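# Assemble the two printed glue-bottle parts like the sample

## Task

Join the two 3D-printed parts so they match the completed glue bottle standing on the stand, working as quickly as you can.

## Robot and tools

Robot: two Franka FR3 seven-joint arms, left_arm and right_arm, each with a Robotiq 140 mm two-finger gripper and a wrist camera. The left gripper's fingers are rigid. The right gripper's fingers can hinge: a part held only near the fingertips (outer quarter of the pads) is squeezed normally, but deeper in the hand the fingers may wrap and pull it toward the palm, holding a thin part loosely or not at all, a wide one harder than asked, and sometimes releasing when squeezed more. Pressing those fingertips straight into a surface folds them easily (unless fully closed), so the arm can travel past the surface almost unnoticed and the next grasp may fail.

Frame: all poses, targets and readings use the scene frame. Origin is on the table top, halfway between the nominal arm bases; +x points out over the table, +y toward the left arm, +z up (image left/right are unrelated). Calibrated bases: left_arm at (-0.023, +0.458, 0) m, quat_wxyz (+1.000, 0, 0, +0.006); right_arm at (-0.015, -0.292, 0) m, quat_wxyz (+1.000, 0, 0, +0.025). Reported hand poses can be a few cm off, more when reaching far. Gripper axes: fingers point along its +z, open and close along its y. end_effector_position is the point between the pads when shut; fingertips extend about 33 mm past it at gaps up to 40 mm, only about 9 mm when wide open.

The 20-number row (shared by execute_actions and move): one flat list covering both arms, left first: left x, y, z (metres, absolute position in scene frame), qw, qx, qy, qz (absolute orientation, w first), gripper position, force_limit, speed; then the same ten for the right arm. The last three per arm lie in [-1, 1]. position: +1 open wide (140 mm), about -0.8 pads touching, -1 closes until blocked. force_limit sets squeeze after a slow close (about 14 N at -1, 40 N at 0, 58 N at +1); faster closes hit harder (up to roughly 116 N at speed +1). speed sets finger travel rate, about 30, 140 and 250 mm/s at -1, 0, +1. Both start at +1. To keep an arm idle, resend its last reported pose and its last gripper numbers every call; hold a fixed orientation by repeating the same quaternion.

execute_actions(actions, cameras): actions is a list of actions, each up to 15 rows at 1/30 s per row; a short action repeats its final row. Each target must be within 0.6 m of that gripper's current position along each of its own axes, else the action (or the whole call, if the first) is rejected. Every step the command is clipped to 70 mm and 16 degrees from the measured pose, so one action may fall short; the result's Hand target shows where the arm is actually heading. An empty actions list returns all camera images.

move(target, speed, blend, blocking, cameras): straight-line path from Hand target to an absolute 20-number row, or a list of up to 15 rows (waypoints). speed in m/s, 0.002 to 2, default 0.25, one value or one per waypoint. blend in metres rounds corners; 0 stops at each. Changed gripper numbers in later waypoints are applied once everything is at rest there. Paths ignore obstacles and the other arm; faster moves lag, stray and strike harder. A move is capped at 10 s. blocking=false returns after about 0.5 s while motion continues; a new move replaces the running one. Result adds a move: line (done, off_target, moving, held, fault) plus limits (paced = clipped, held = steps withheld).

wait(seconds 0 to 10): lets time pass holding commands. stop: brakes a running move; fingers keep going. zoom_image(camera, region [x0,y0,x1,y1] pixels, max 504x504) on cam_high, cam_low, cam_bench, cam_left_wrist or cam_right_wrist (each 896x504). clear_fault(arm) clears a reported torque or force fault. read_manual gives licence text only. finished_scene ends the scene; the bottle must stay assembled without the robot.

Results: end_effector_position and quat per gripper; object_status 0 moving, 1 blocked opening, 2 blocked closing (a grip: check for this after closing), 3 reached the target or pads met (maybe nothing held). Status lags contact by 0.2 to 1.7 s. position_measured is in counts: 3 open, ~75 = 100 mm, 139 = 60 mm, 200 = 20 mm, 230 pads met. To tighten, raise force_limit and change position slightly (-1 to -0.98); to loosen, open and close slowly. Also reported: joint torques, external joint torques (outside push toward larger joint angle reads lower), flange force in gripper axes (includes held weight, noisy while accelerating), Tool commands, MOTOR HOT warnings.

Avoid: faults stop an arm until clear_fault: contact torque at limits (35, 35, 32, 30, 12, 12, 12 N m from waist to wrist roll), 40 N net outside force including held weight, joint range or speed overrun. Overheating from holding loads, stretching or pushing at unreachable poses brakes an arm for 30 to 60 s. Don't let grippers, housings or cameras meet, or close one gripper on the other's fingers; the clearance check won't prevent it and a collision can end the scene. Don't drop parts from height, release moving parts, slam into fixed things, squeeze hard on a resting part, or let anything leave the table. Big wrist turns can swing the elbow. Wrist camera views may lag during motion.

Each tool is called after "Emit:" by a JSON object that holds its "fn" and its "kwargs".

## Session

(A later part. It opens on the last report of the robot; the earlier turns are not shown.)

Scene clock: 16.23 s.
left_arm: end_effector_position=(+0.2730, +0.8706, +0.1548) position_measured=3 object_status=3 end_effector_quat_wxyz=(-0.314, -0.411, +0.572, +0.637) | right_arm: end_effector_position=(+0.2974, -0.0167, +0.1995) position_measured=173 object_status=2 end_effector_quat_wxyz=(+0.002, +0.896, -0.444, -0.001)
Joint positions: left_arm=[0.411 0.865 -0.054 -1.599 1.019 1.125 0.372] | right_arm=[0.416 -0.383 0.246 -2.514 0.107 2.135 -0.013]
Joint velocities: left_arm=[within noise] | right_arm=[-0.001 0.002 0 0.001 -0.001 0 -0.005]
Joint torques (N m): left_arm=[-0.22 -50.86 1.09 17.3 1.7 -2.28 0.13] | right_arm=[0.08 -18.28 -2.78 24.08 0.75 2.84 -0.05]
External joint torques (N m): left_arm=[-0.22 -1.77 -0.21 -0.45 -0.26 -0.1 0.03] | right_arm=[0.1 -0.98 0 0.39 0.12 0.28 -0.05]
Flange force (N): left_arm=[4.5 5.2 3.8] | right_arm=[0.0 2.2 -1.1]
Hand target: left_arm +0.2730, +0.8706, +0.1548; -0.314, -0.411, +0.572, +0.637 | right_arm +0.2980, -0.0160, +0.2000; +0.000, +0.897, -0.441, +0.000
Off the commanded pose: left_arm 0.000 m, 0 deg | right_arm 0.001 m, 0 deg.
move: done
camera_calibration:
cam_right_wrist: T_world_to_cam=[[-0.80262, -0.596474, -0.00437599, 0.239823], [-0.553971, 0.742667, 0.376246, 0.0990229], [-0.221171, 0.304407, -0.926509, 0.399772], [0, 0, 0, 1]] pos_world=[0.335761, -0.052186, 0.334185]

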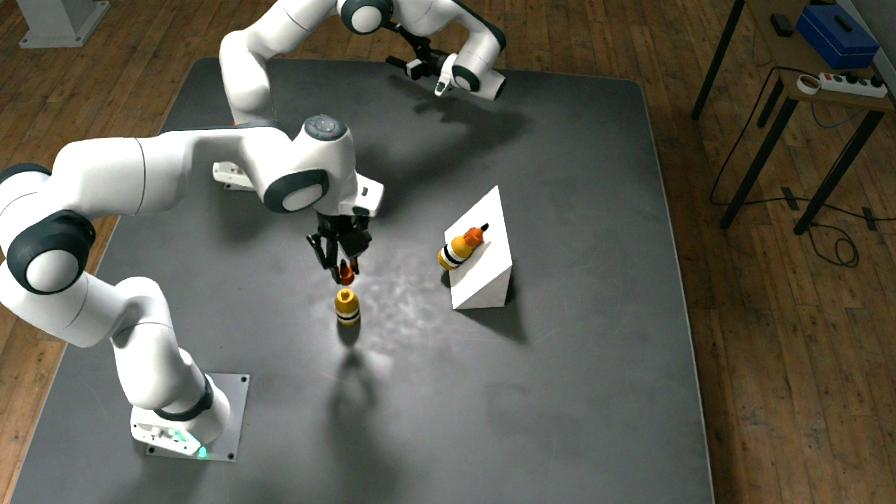

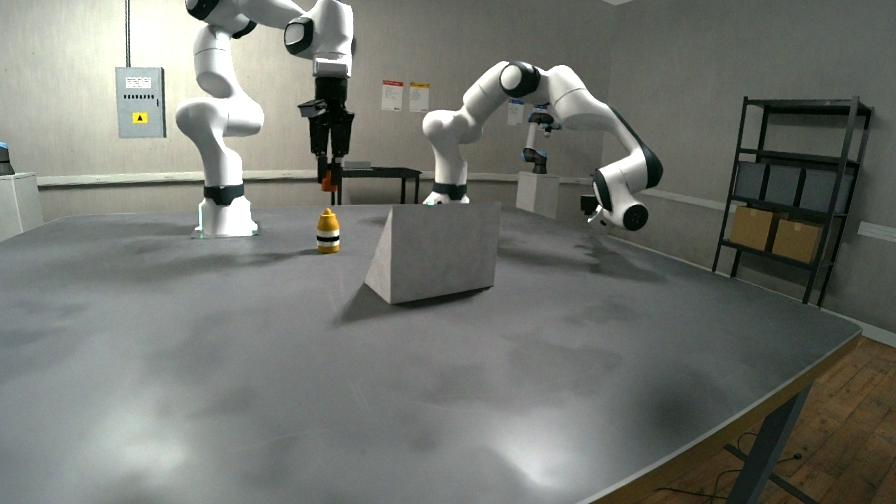

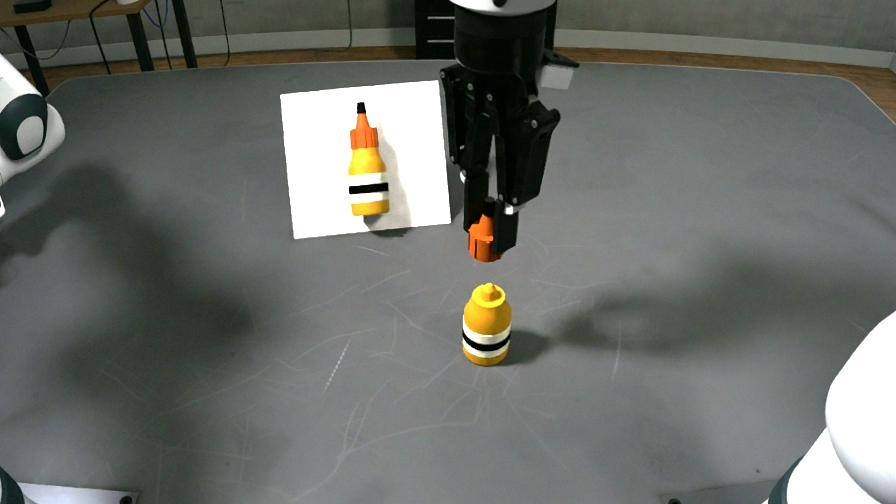

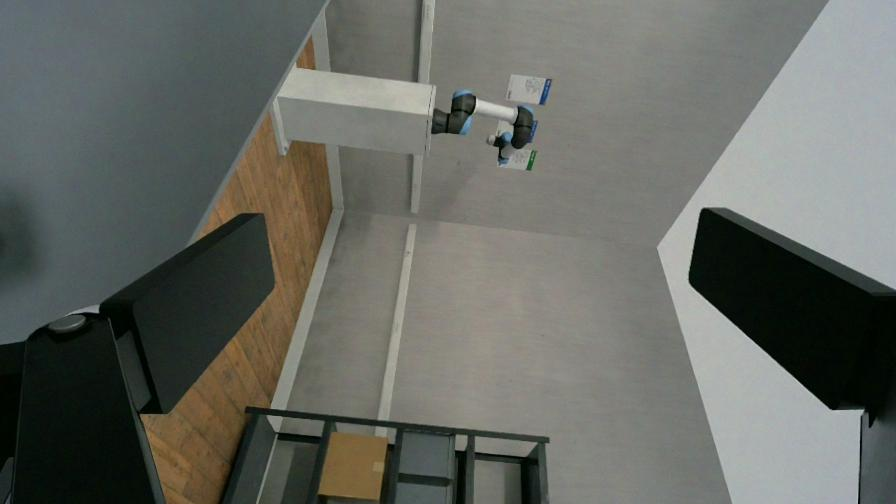

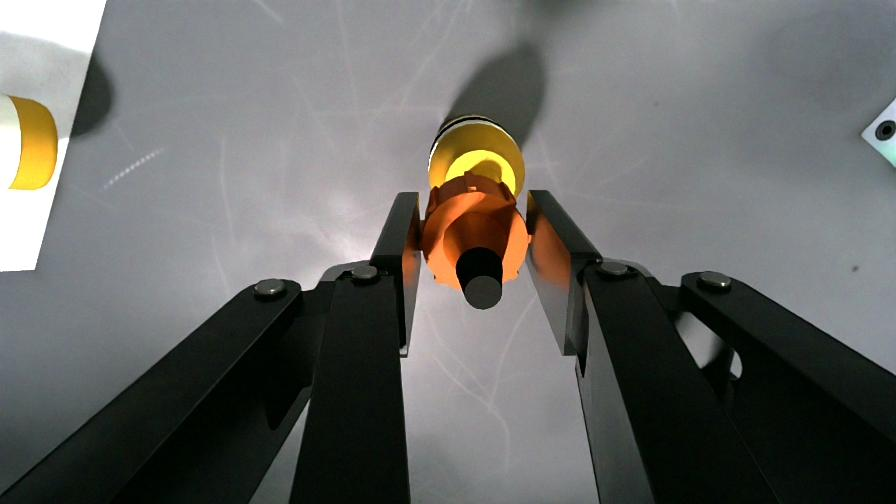

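Emit:
{"fn": "move", "kwargs": {"target": [0.2730,0.8706,0.1548,-0.314,-0.411,0.572,0.637,1,1,1,0.2906,-0.0204,0.163,0,0.897,-0.441,0,-1,-1,-1], "cameras": ["all"], "speed": 0.1}}

Emit:
{"fn": "zoom_image", "kwargs": {"camera": "cam_bench", "region": [410, 170, 560, 370]}}

Emit:
{"fn": "zoom_image", "kwargs": {"camera": "cam_low", "region": [270, 140, 390, 270]}}

Emit:
{"fn": "zoom_image", "kwargs": {"camera": "cam_high", "region": [310, 230, 390, 340]}}

Emit:
{"fn": "zoom_image", "kwargs": {"camera": "cam_right_wrist", "region": [380, 100, 580, 320]}}

Scene clock: 19.40 s.
left_arm: end_effector_position=(+0.2730, +0.8706, +0.1548) position_measured=3 object_status=3 end_effector_quat_wxyz=(-0.314, -0.411, +0.572, +0.637) | right_arm: end_effector_position=(+0.2909, -0.0220, +0.1635) position_measured=173 object_status=2 end_effector_quat_wxyz=(+0.002, +0.897, -0.442, +0.001)
Joint positions: left_arm=[0.411 0.865 -0.054 -1.599 1.019 1.125 0.372] | right_arm=[0.422 -0.359 0.251 -2.594 0.109 2.24 -0.015]
Joint velocities: left_arm=[within noise] | right_arm=[0 0 -0.001 0.001 0 0.005 0]
Joint torques (N m): left_arm=[-0.32 -50.79 0.95 17.27 1.7 -2.27 0.15] | right_arm=[0.06 -17.36 -2.13 23.34 0.94 2.86 0.03]
External joint torques (N m): left_arm=[-0.09 -1.58 -0.18 -0.52 -0.27 -0.09 0.05] | right_arm=[0.04 0.07 0.41 0.35 0.36 0.29 0.03]
Flange force (N): left_arm=[4.4 4.9 3.8] | right_arm=[-1.0 -1.2 0.6]
Hand target: left_arm +0.2730, +0.8706, +0.1548; -0.314, -0.411, +0.572, +0.637 | right_arm +0.2906, -0.0204, +0.1630; +0.000, +0.897, -0.441, +0.000
Off the commanded pose: left_arm 0.000 m, 0 deg | right_arm 0.002 m, 0 deg.
move: done
camera_calibration:
cam_right_wrist: T_world_to_cam=[[-0.79963, -0.600462, -0.0060364, 0.230522], [-0.558544, 0.740042, 0.374654, 0.114431], [-0.220498, 0.302956, -0.927145, 0.366463], [0, 0, 0, 1]] pos_world=[0.329052, -0.0572864, 0.298284]

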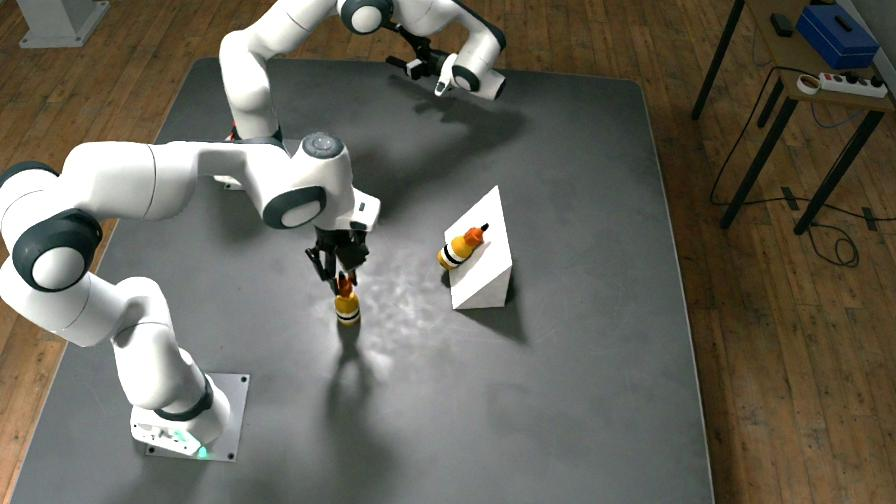

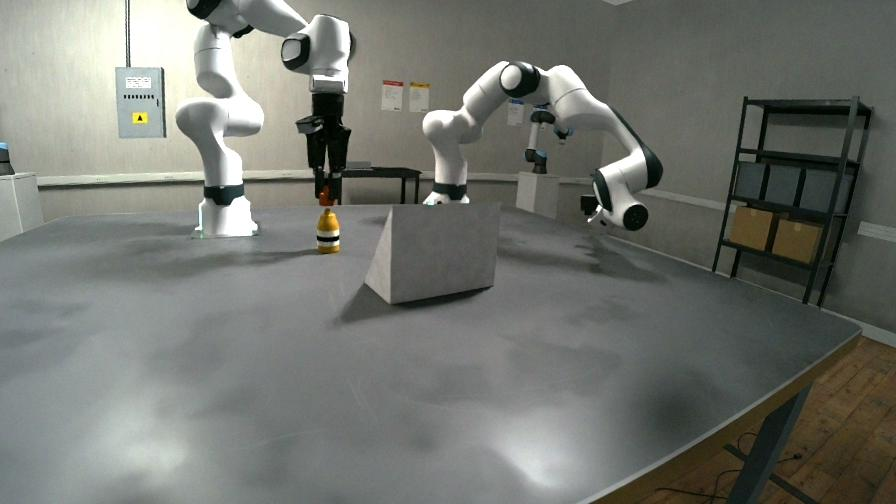

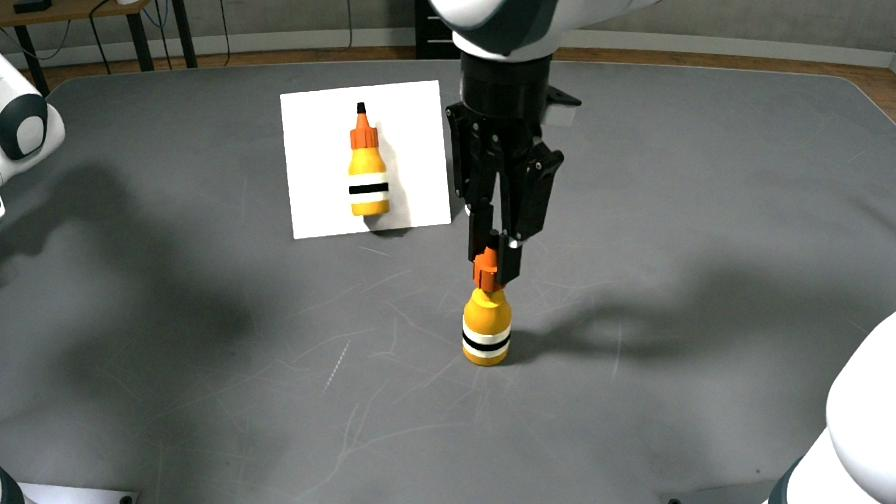

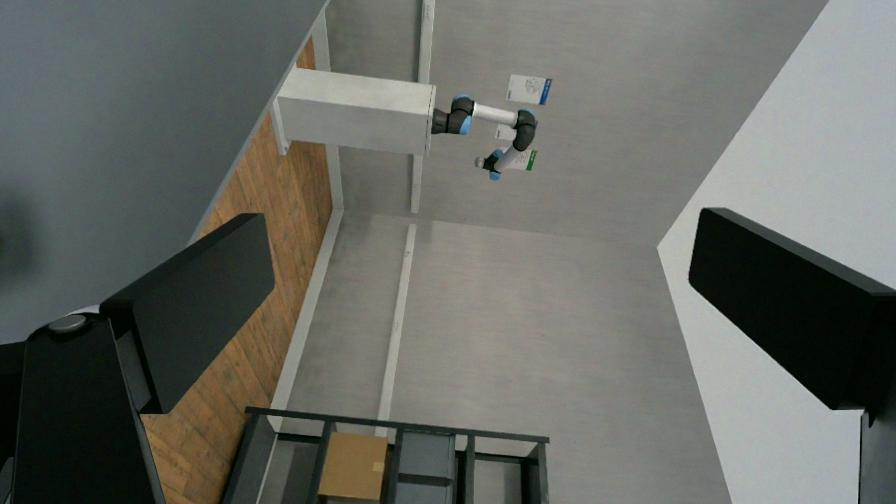

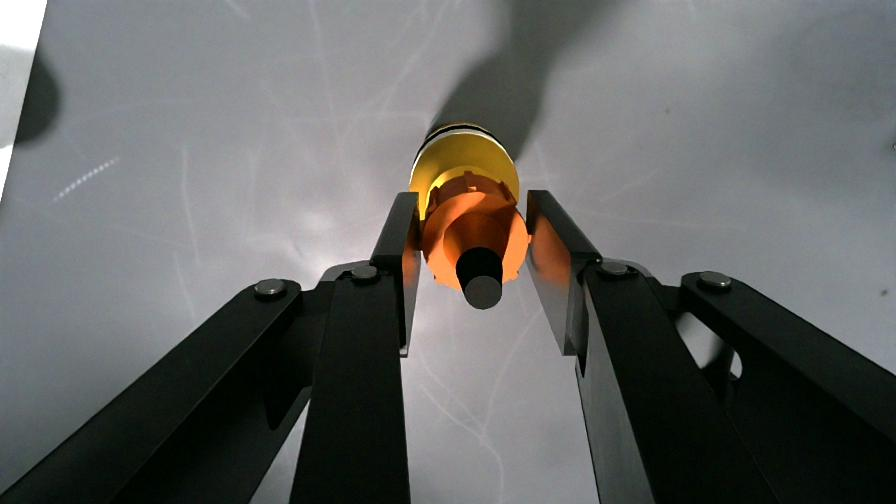

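Scaled by 2.520 from the camera's 896x504 image, which has a finer 1280x720 frame.

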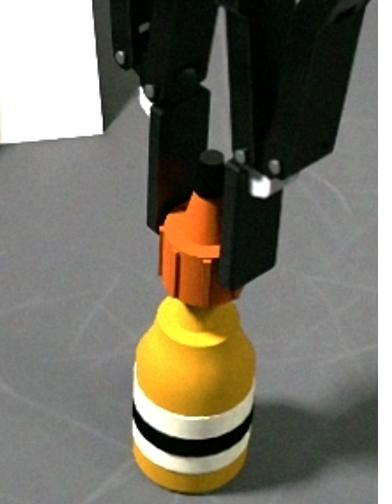

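Scaled by 3.877 from the camera's 896x504 image, which has a finer 1280x720 frame.

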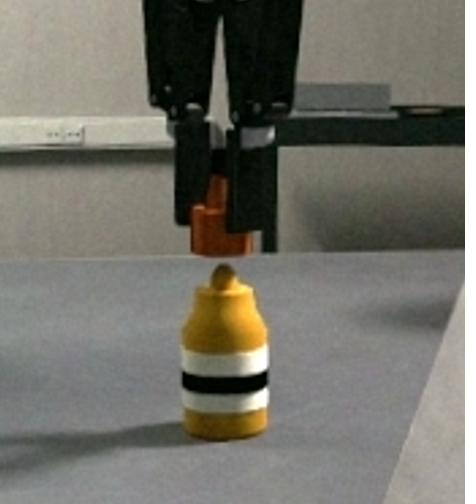

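Scaled by 4.582 from the camera's 896x504 image, which has a finer 1280x720 frame.

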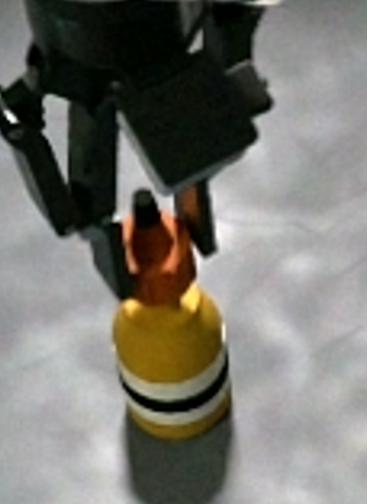

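Scaled by 2.291 from the camera's 896x504 image, which has a finer 1280x720 frame.

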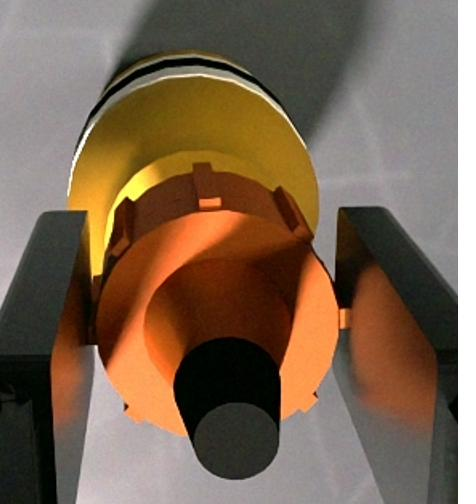

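Emit:
{"fn": "move", "kwargs": {"target": [[0.2730,0.8706,0.1548,-0.314,-0.411,0.572,0.637,1,1,1,0.2902,-0.019,0.155,0,0.897,-0.441,0,-1,-1,-1],[0.2730,0.8706,0.1548,-0.314,-0.411,0.572,0.637,1,1,1,0.2902,-0.019,0.143,0,0.897,-0.441,0,-1,-1,-1]], "cameras": ["all"], "speed": 0.04}}

Emit:
{"fn": "zoom_image", "kwargs": {"camera": "cam_bench", "region": [410, 170, 560, 370]}}

Emit:
{"fn": "zoom_image", "kwargs": {"camera": "cam_low", "region": [270, 140, 390, 270]}}

Emit:
{"fn": "zoom_image", "kwargs": {"camera": "cam_right_wrist", "region": [380, 100, 580, 320]}}

Scene clock: 21.70 s.
left_arm: end_effector_position=(+0.2730, +0.8706, +0.1548) position_measured=3 object_status=3 end_effector_quat_wxyz=(-0.314, -0.411, +0.572, +0.637) | right_arm: end_effector_position=(+0.2901, -0.0198, +0.1435) position_measured=173 object_status=2 end_effector_quat_wxyz=(+0.001, +0.898, -0.439, +0.000)
Joint positions: left_arm=[0.411 0.865 -0.054 -1.599 1.019 1.125 0.372] | right_arm=[0.423 -0.322 0.259 -2.618 0.109 2.301 -0.015]
Joint velocities: left_arm=[within noise] | right_arm=[0.001 0 0 -0.001 0 0.004 0.001]
Joint torques (N m): left_arm=[-0.31 -50.76 1.15 17.29 1.69 -2.28 0.18] | right_arm=[-0.46 -18.07 -1.58 22.77 0.66 2.81 0.24]
External joint torques (N m): left_arm=[-0.3 -1.64 -0.16 -0.47 -0.28 -0.09 0.09] | right_arm=[-0.47 -0.11 0.72 0.43 0.11 0.25 0.24]
Flange force (N): left_arm=[4.3 5.0 3.5] | right_arm=[-1.2 -1.5 0.4]
Hand target: left_arm +0.2730, +0.8706, +0.1548; -0.314, -0.411, +0.572, +0.637 | right_arm +0.2902, -0.0190, +0.1430; +0.000, +0.897, -0.441, +0.000
Off the commanded pose: left_arm 0.000 m, 0 deg | right_arm 0.001 m, 0 deg.
move: done
camera_calibration:
cam_right_wrist: T_world_to_cam=[[-0.796099, -0.605133, -0.00634961, 0.229985], [-0.562499, 0.73606, 0.376577, 0.120597], [-0.223205, 0.303364, -0.926364, 0.347747], [0, 0, 0, 1]] pos_world=[0.328545, -0.0550889, 0.278186]

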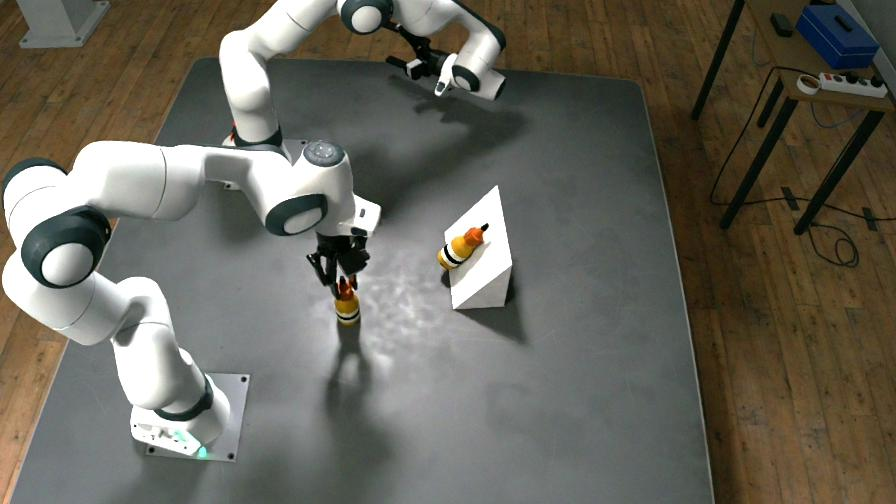

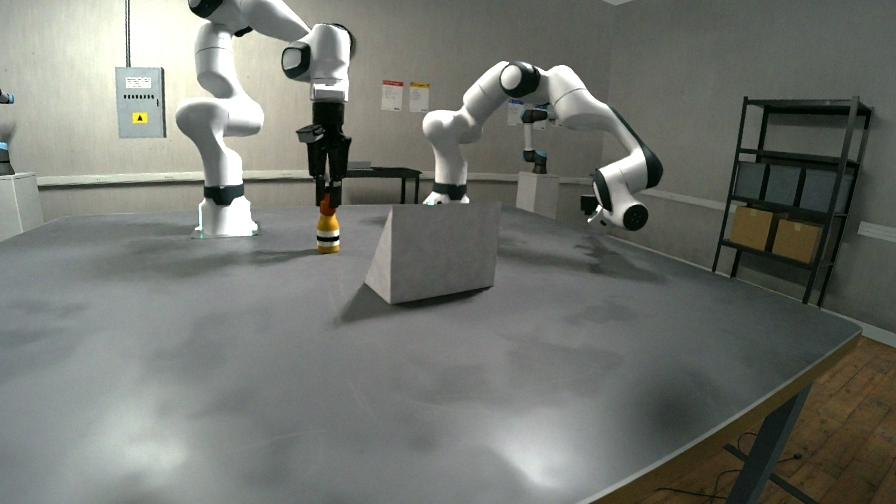

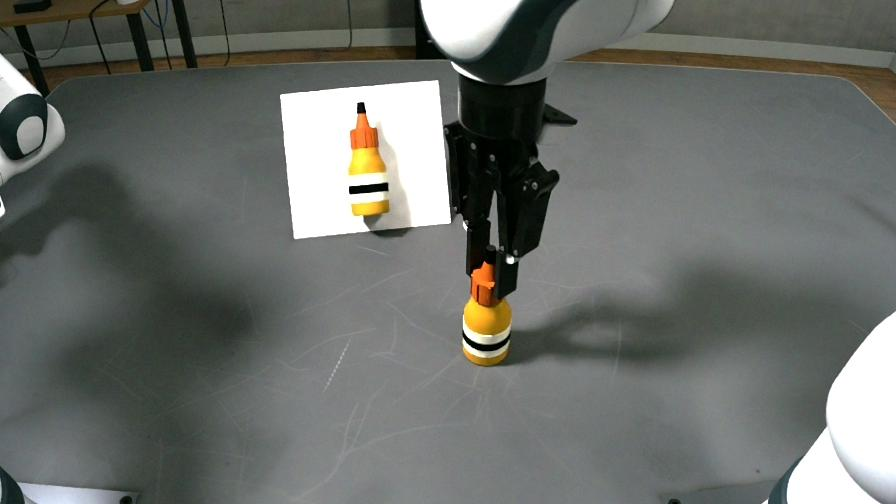

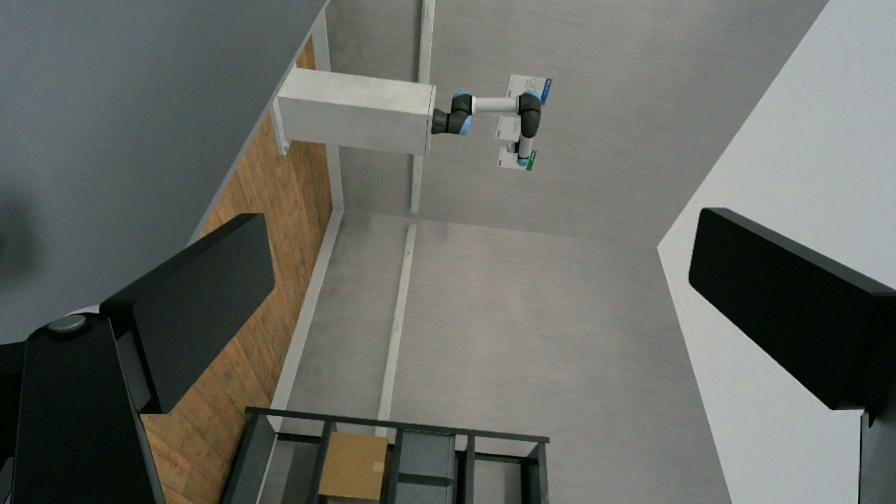

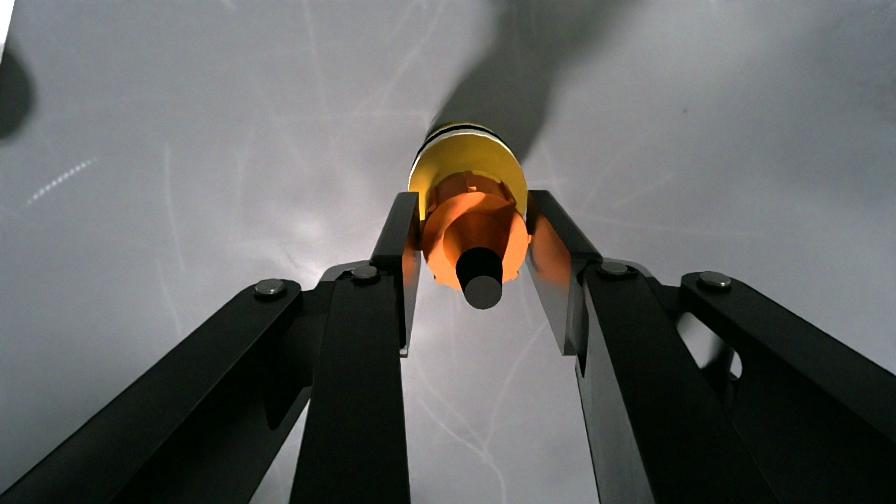

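Scaled by 2.520 from the camera's 896x504 image, which has a finer 1280x720 frame.

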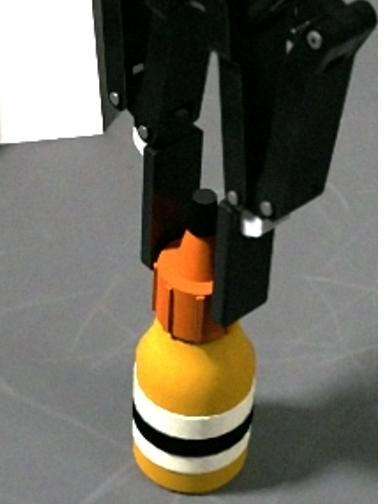

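Scaled by 3.877 from the camera's 896x504 image, which has a finer 1280x720 frame.

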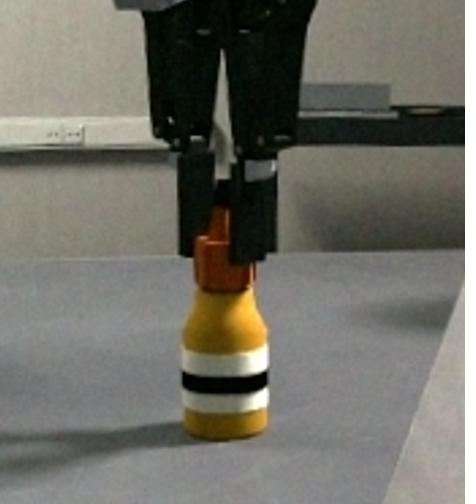

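Scaled by 2.291 from the camera's 896x504 image, which has a finer 1280x720 frame.

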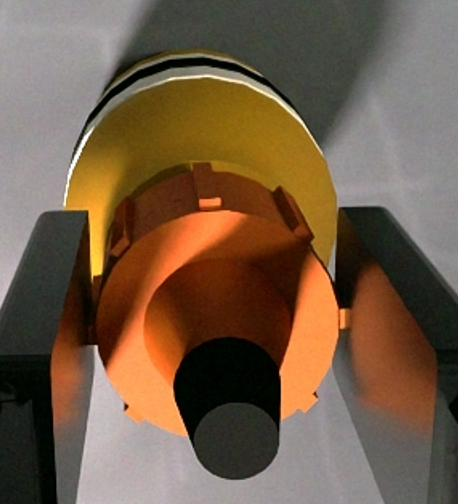

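Well aligned, no force. Descend to seat.

Emit:
{"fn": "move", "kwargs": {"target": [[0.2730,0.8706,0.1548,-0.314,-0.411,0.572,0.637,1,1,1,0.2902,-0.019,0.137,0,0.897,-0.441,0,-1,-1,-1]], "cameras": ["all"], "speed": 0.02}}

Emit:
{"fn": "zoom_image", "kwargs": {"camera": "cam_low", "region": [290, 170, 370, 260]}}

Scene clock: 22.63 s.
left_arm: end_effector_position=(+0.2730, +0.8706, +0.1548) position_measured=3 object_status=3 end_effector_quat_wxyz=(-0.314, -0.411, +0.572, +0.637) | right_arm: end_effector_position=(+0.2906, -0.0189, +0.1398) position_measured=173 object_status=2 end_effector_quat_wxyz=(+0.000, +0.898, -0.439, +0.000)
Joint positions: left_arm=[0.411 0.865 -0.054 -1.599 1.019 1.125 0.372] | right_arm=[0.423 -0.314 0.26 -2.623 0.109 2.316 -0.014]
Joint velocities: left_arm=[within noise] | right_arm=[-0.001 0 -0.001 0 -0.001 0.003 0.002]
Joint torques (N m): left_arm=[-0.2 -50.8 0.99 17.23 1.7 -2.27 0.2] | right_arm=[-0.35 -16 -1.29 21.25 0.74 3.41 0.24]
External joint torques (N m): left_arm=[-0.24 -1.61 -0.34 -0.57 -0.27 -0.08 0.1] | right_arm=[-0.38 2.26 0.95 -1.03 0.2 0.84 0.24]
Flange force (N): left_arm=[4.6 5.1 3.8] | right_arm=[-1.6 -4.8 8.5]
Hand target: left_arm +0.2730, +0.8706, +0.1548; -0.314, -0.411, +0.572, +0.637 | right_arm +0.2902, -0.0190, +0.1370; +0.000, +0.897, -0.441, +0.000
Off the commanded pose: left_arm 0.000 m, 0 deg | right_arm 0.003 m, 0 deg.
move: done
camera_calibration:
cam_right_wrist: T_world_to_cam=[[-0.79614, -0.605044, -0.00914061, 0.231345], [-0.563147, 0.735314, 0.377067, 0.121754], [-0.221421, 0.305346, -0.926141, 0.343667], [0, 0, 0, 1]] pos_world=[0.328844, -0.0544907, 0.274489]

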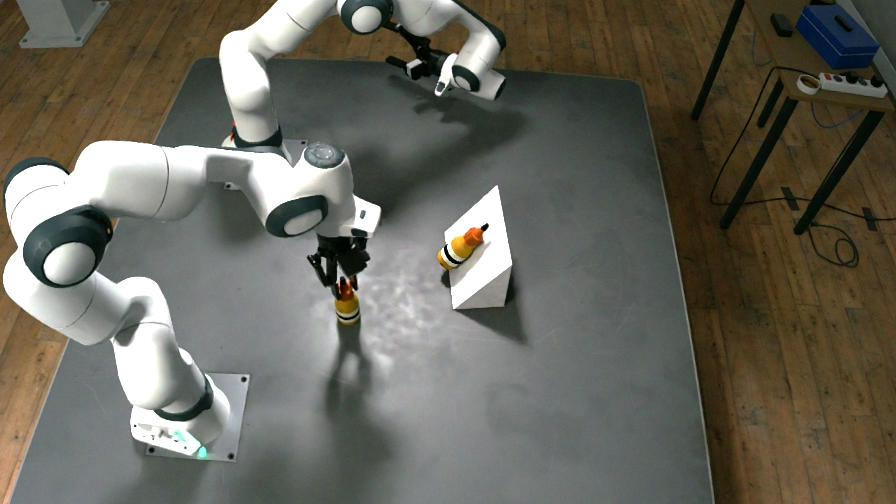

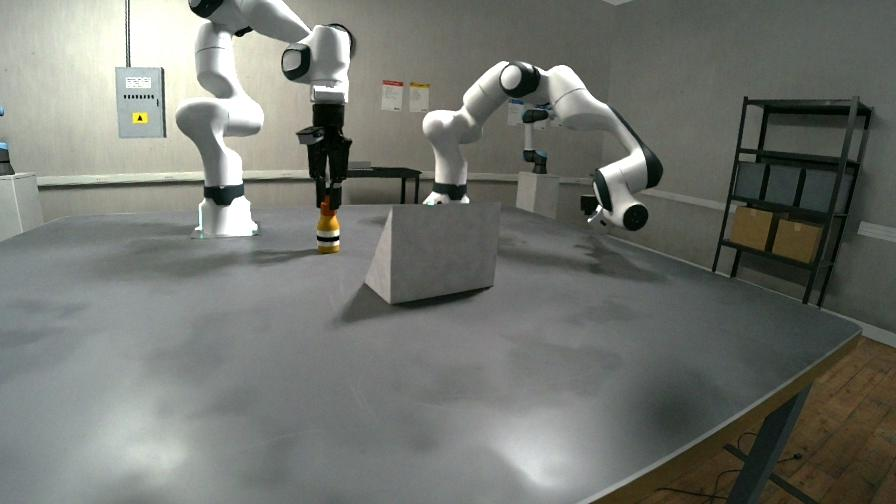

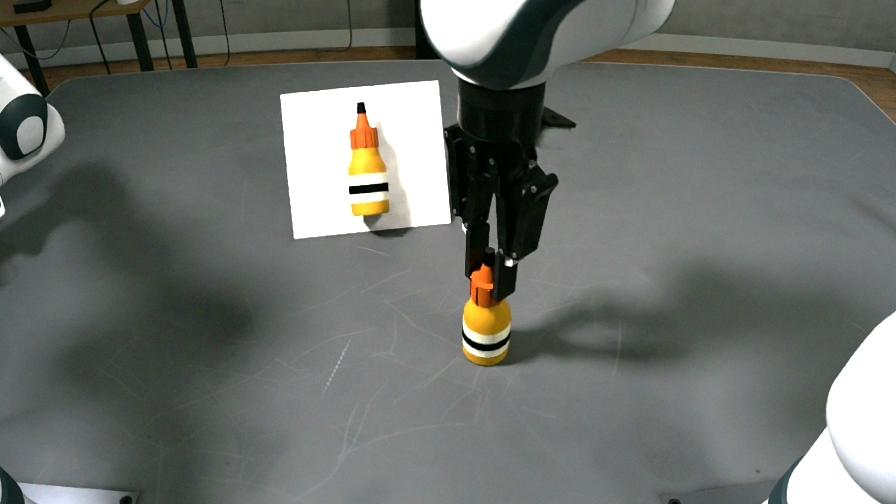

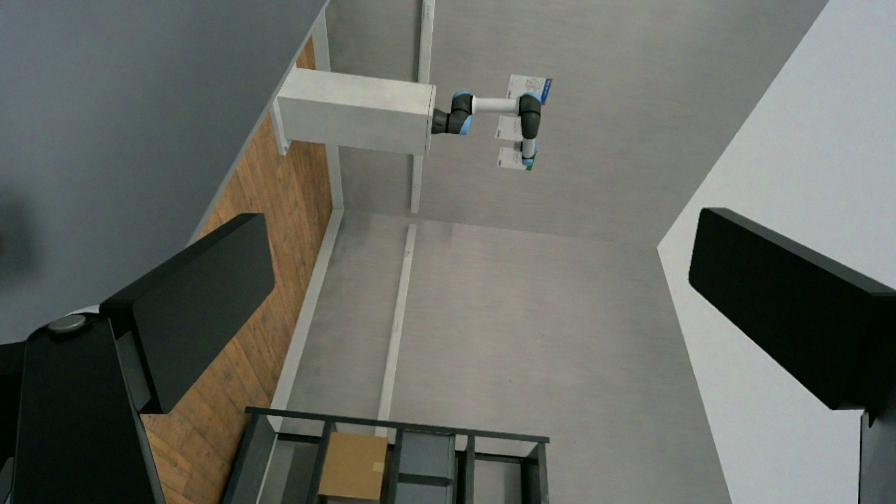

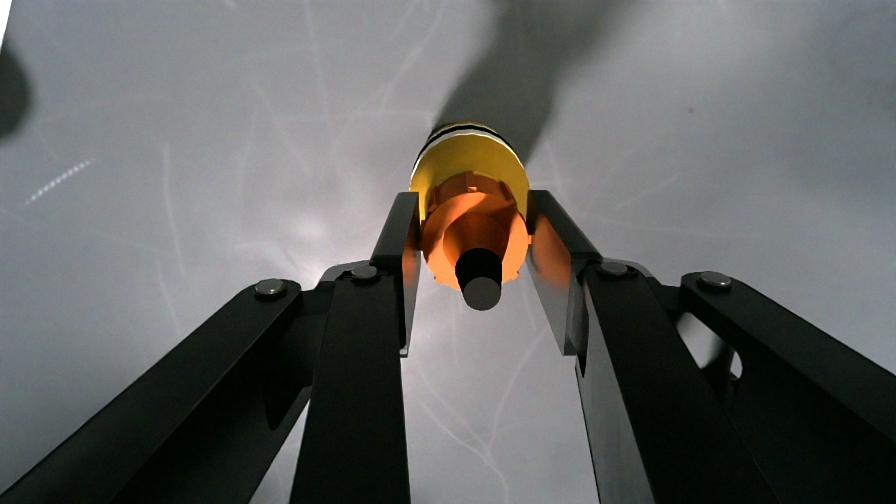

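Scaled by 5.600 from the camera's 896x504 image, which has a finer 1280x720 frame.

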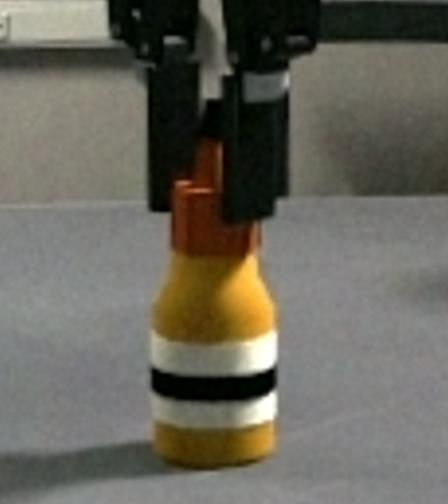

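Emit:
{"fn": "move", "kwargs": {"target": [[0.2730,0.8706,0.1548,-0.314,-0.411,0.572,0.637,1,1,1,0.2904,-0.019,0.139,0,0.897,-0.441,0,-1,-1,-1],[0.2730,0.8706,0.1548,-0.314,-0.411,0.572,0.637,1,1,1,0.2904,-0.019,0.139,0,0.897,-0.441,0,-0.1,-1,-1],[0.2730,0.8706,0.1548,-0.314,-0.411,0.572,0.637,1,1,1,0.2904,-0.019,0.26,0,0.897,-0.441,0,-0.1,-1,-1]], "cameras": ["all"], "speed": [0.05,0.05,0.2]}}

Emit:
{"fn": "zoom_image", "kwargs": {"camera": "cam_low", "region": [290, 170, 370, 260]}}

Emit:
{"fn": "zoom_image", "kwargs": {"camera": "cam_bench", "region": [410, 220, 560, 370]}}

Scene clock: 26.20 s.
left_arm: end_effector_position=(+0.2730, +0.8706, +0.1548) position_measured=3 object_status=3 end_effector_quat_wxyz=(-0.314, -0.411, +0.572, +0.637) | right_arm: end_effector_position=(+0.2910, -0.0185, +0.2598) position_measured=141 object_status=3 end_effector_quat_wxyz=(-0.001, +0.896, -0.444, +0.001)
Joint positions: left_arm=[0.411 0.865 -0.054 -1.599 1.019 1.125 0.372] | right_arm=[0.425 -0.465 0.227 -2.426 0.11 1.972 -0.016]
Joint velocities: left_arm=[within noise] | right_arm=[0.001 0 0.001 0.002 0.001 -0.004 0]
Joint torques (N m): left_arm=[-0.29 -50.78 1.06 17.26 1.7 -2.28 0.14] | right_arm=[-0.35 -15.81 -2.9 25.53 0.81 2.32 -0.14]
External joint torques (N m): left_arm=[-0.1 -1.35 -0.12 -0.66 -0.28 -0.1 0.05] | right_arm=[-0.29 -0.46 0.4 0.98 0.13 -0.27 -0.14]
Flange force (N): left_arm=[4.5 4.5 3.8] | right_arm=[-0.3 -1.1 -2.9]
Hand target: left_arm +0.2730, +0.8706, +0.1548; -0.314, -0.411, +0.572, +0.637 | right_arm +0.2904, -0.0190, +0.2600; +0.000, +0.897, -0.441, +0.000
Off the commanded pose: left_arm 0.000 m, 0 deg | right_arm 0.001 m, 0 deg.
move: done
camera_calibration:
cam_right_wrist: T_world_to_cam=[[-0.801791, -0.5975, -0.0112221, 0.235321], [-0.556796, 0.740086, 0.377162, 0.0746085], [-0.217049, 0.308653, -0.926079, 0.453513], [0, 0, 0, 1]] pos_world=[0.328655, -0.0545905, 0.39449]

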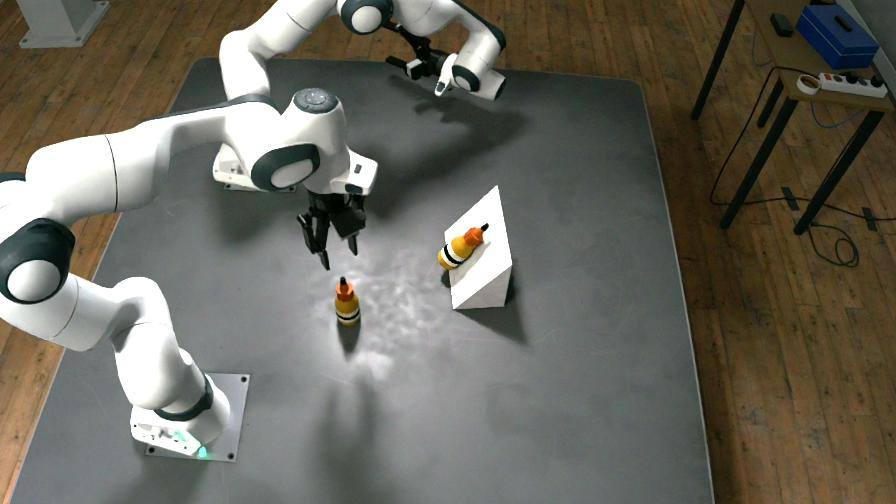

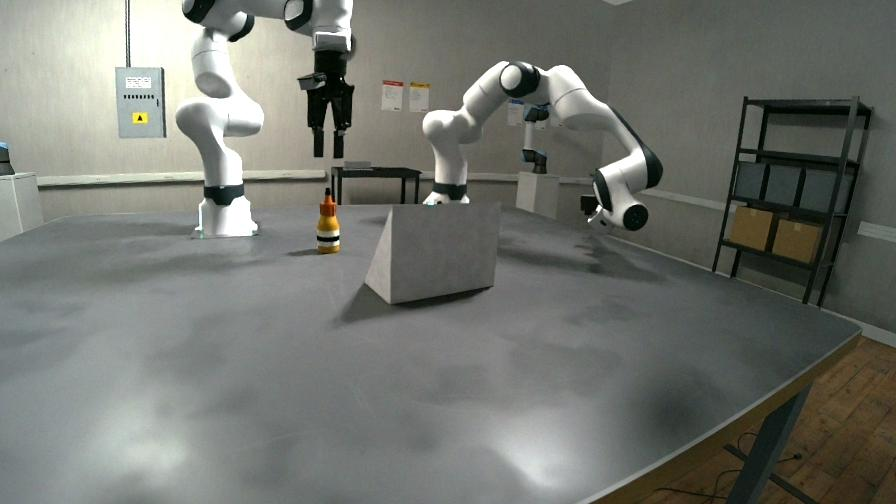

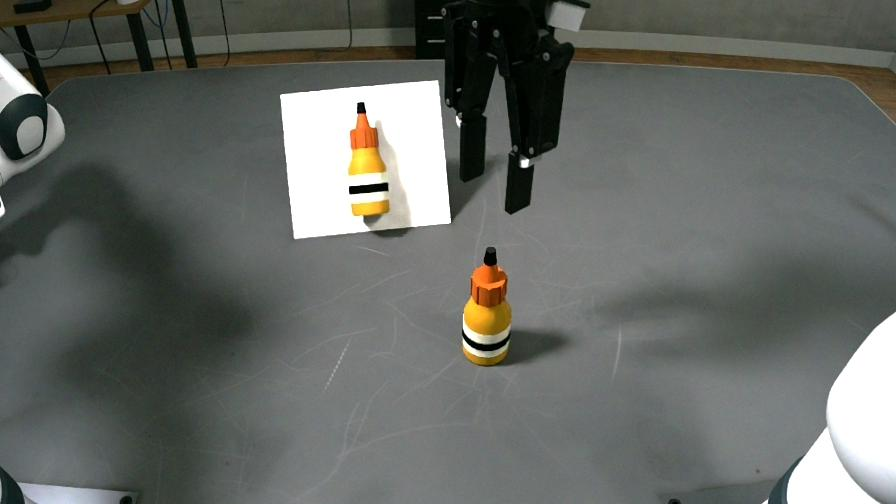

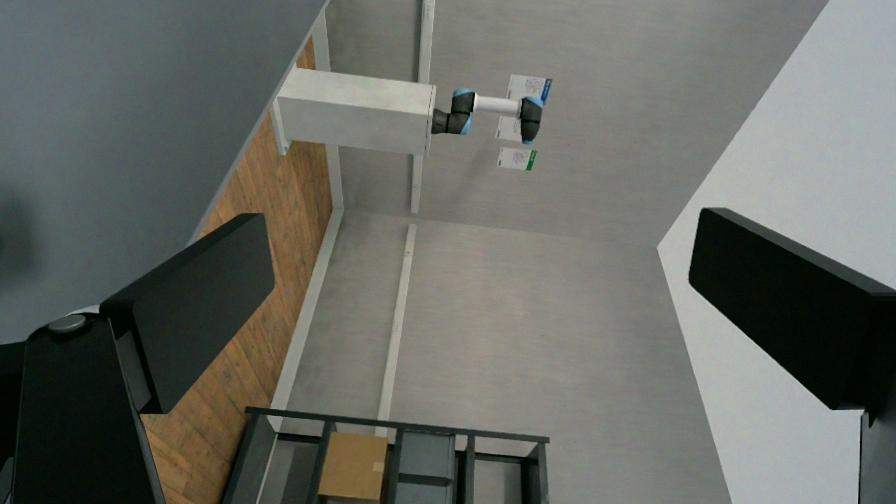

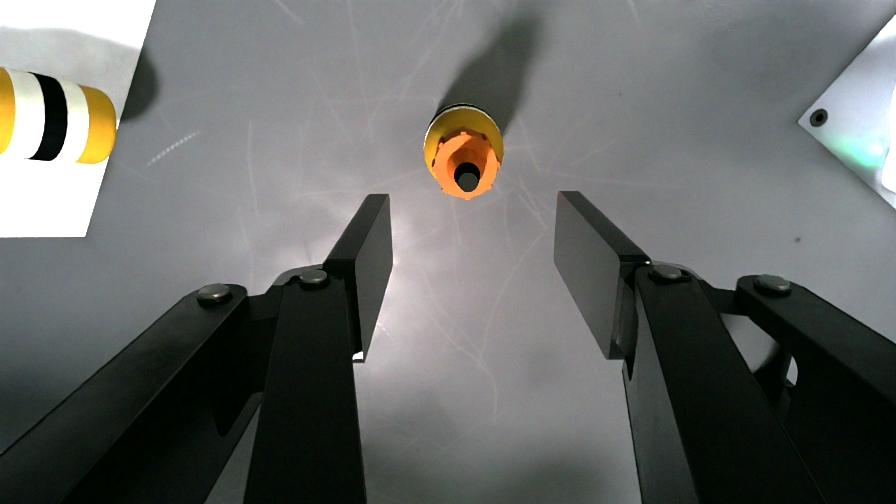

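Scaled by 5.600 from the camera's 896x504 image, which has a finer 1280x720 frame.

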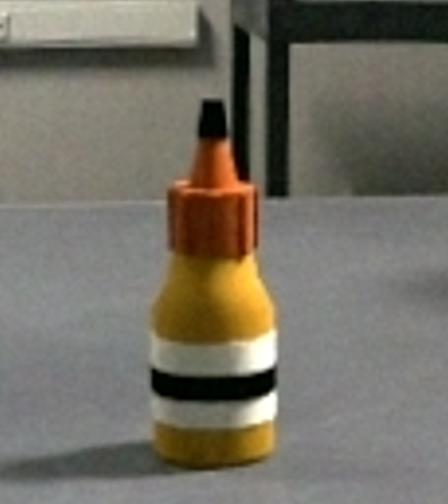

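Scaled by 3.360 from the camera's 896x504 image, which has a finer 1280x720 frame.

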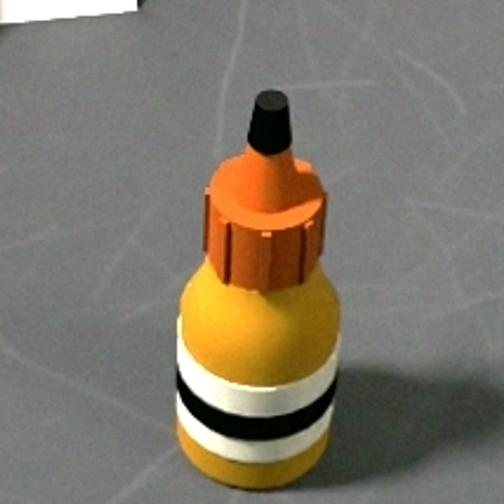

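Emit:
{"fn": "finished_scene", "kwargs": {}}

The scene is finished: the task was done.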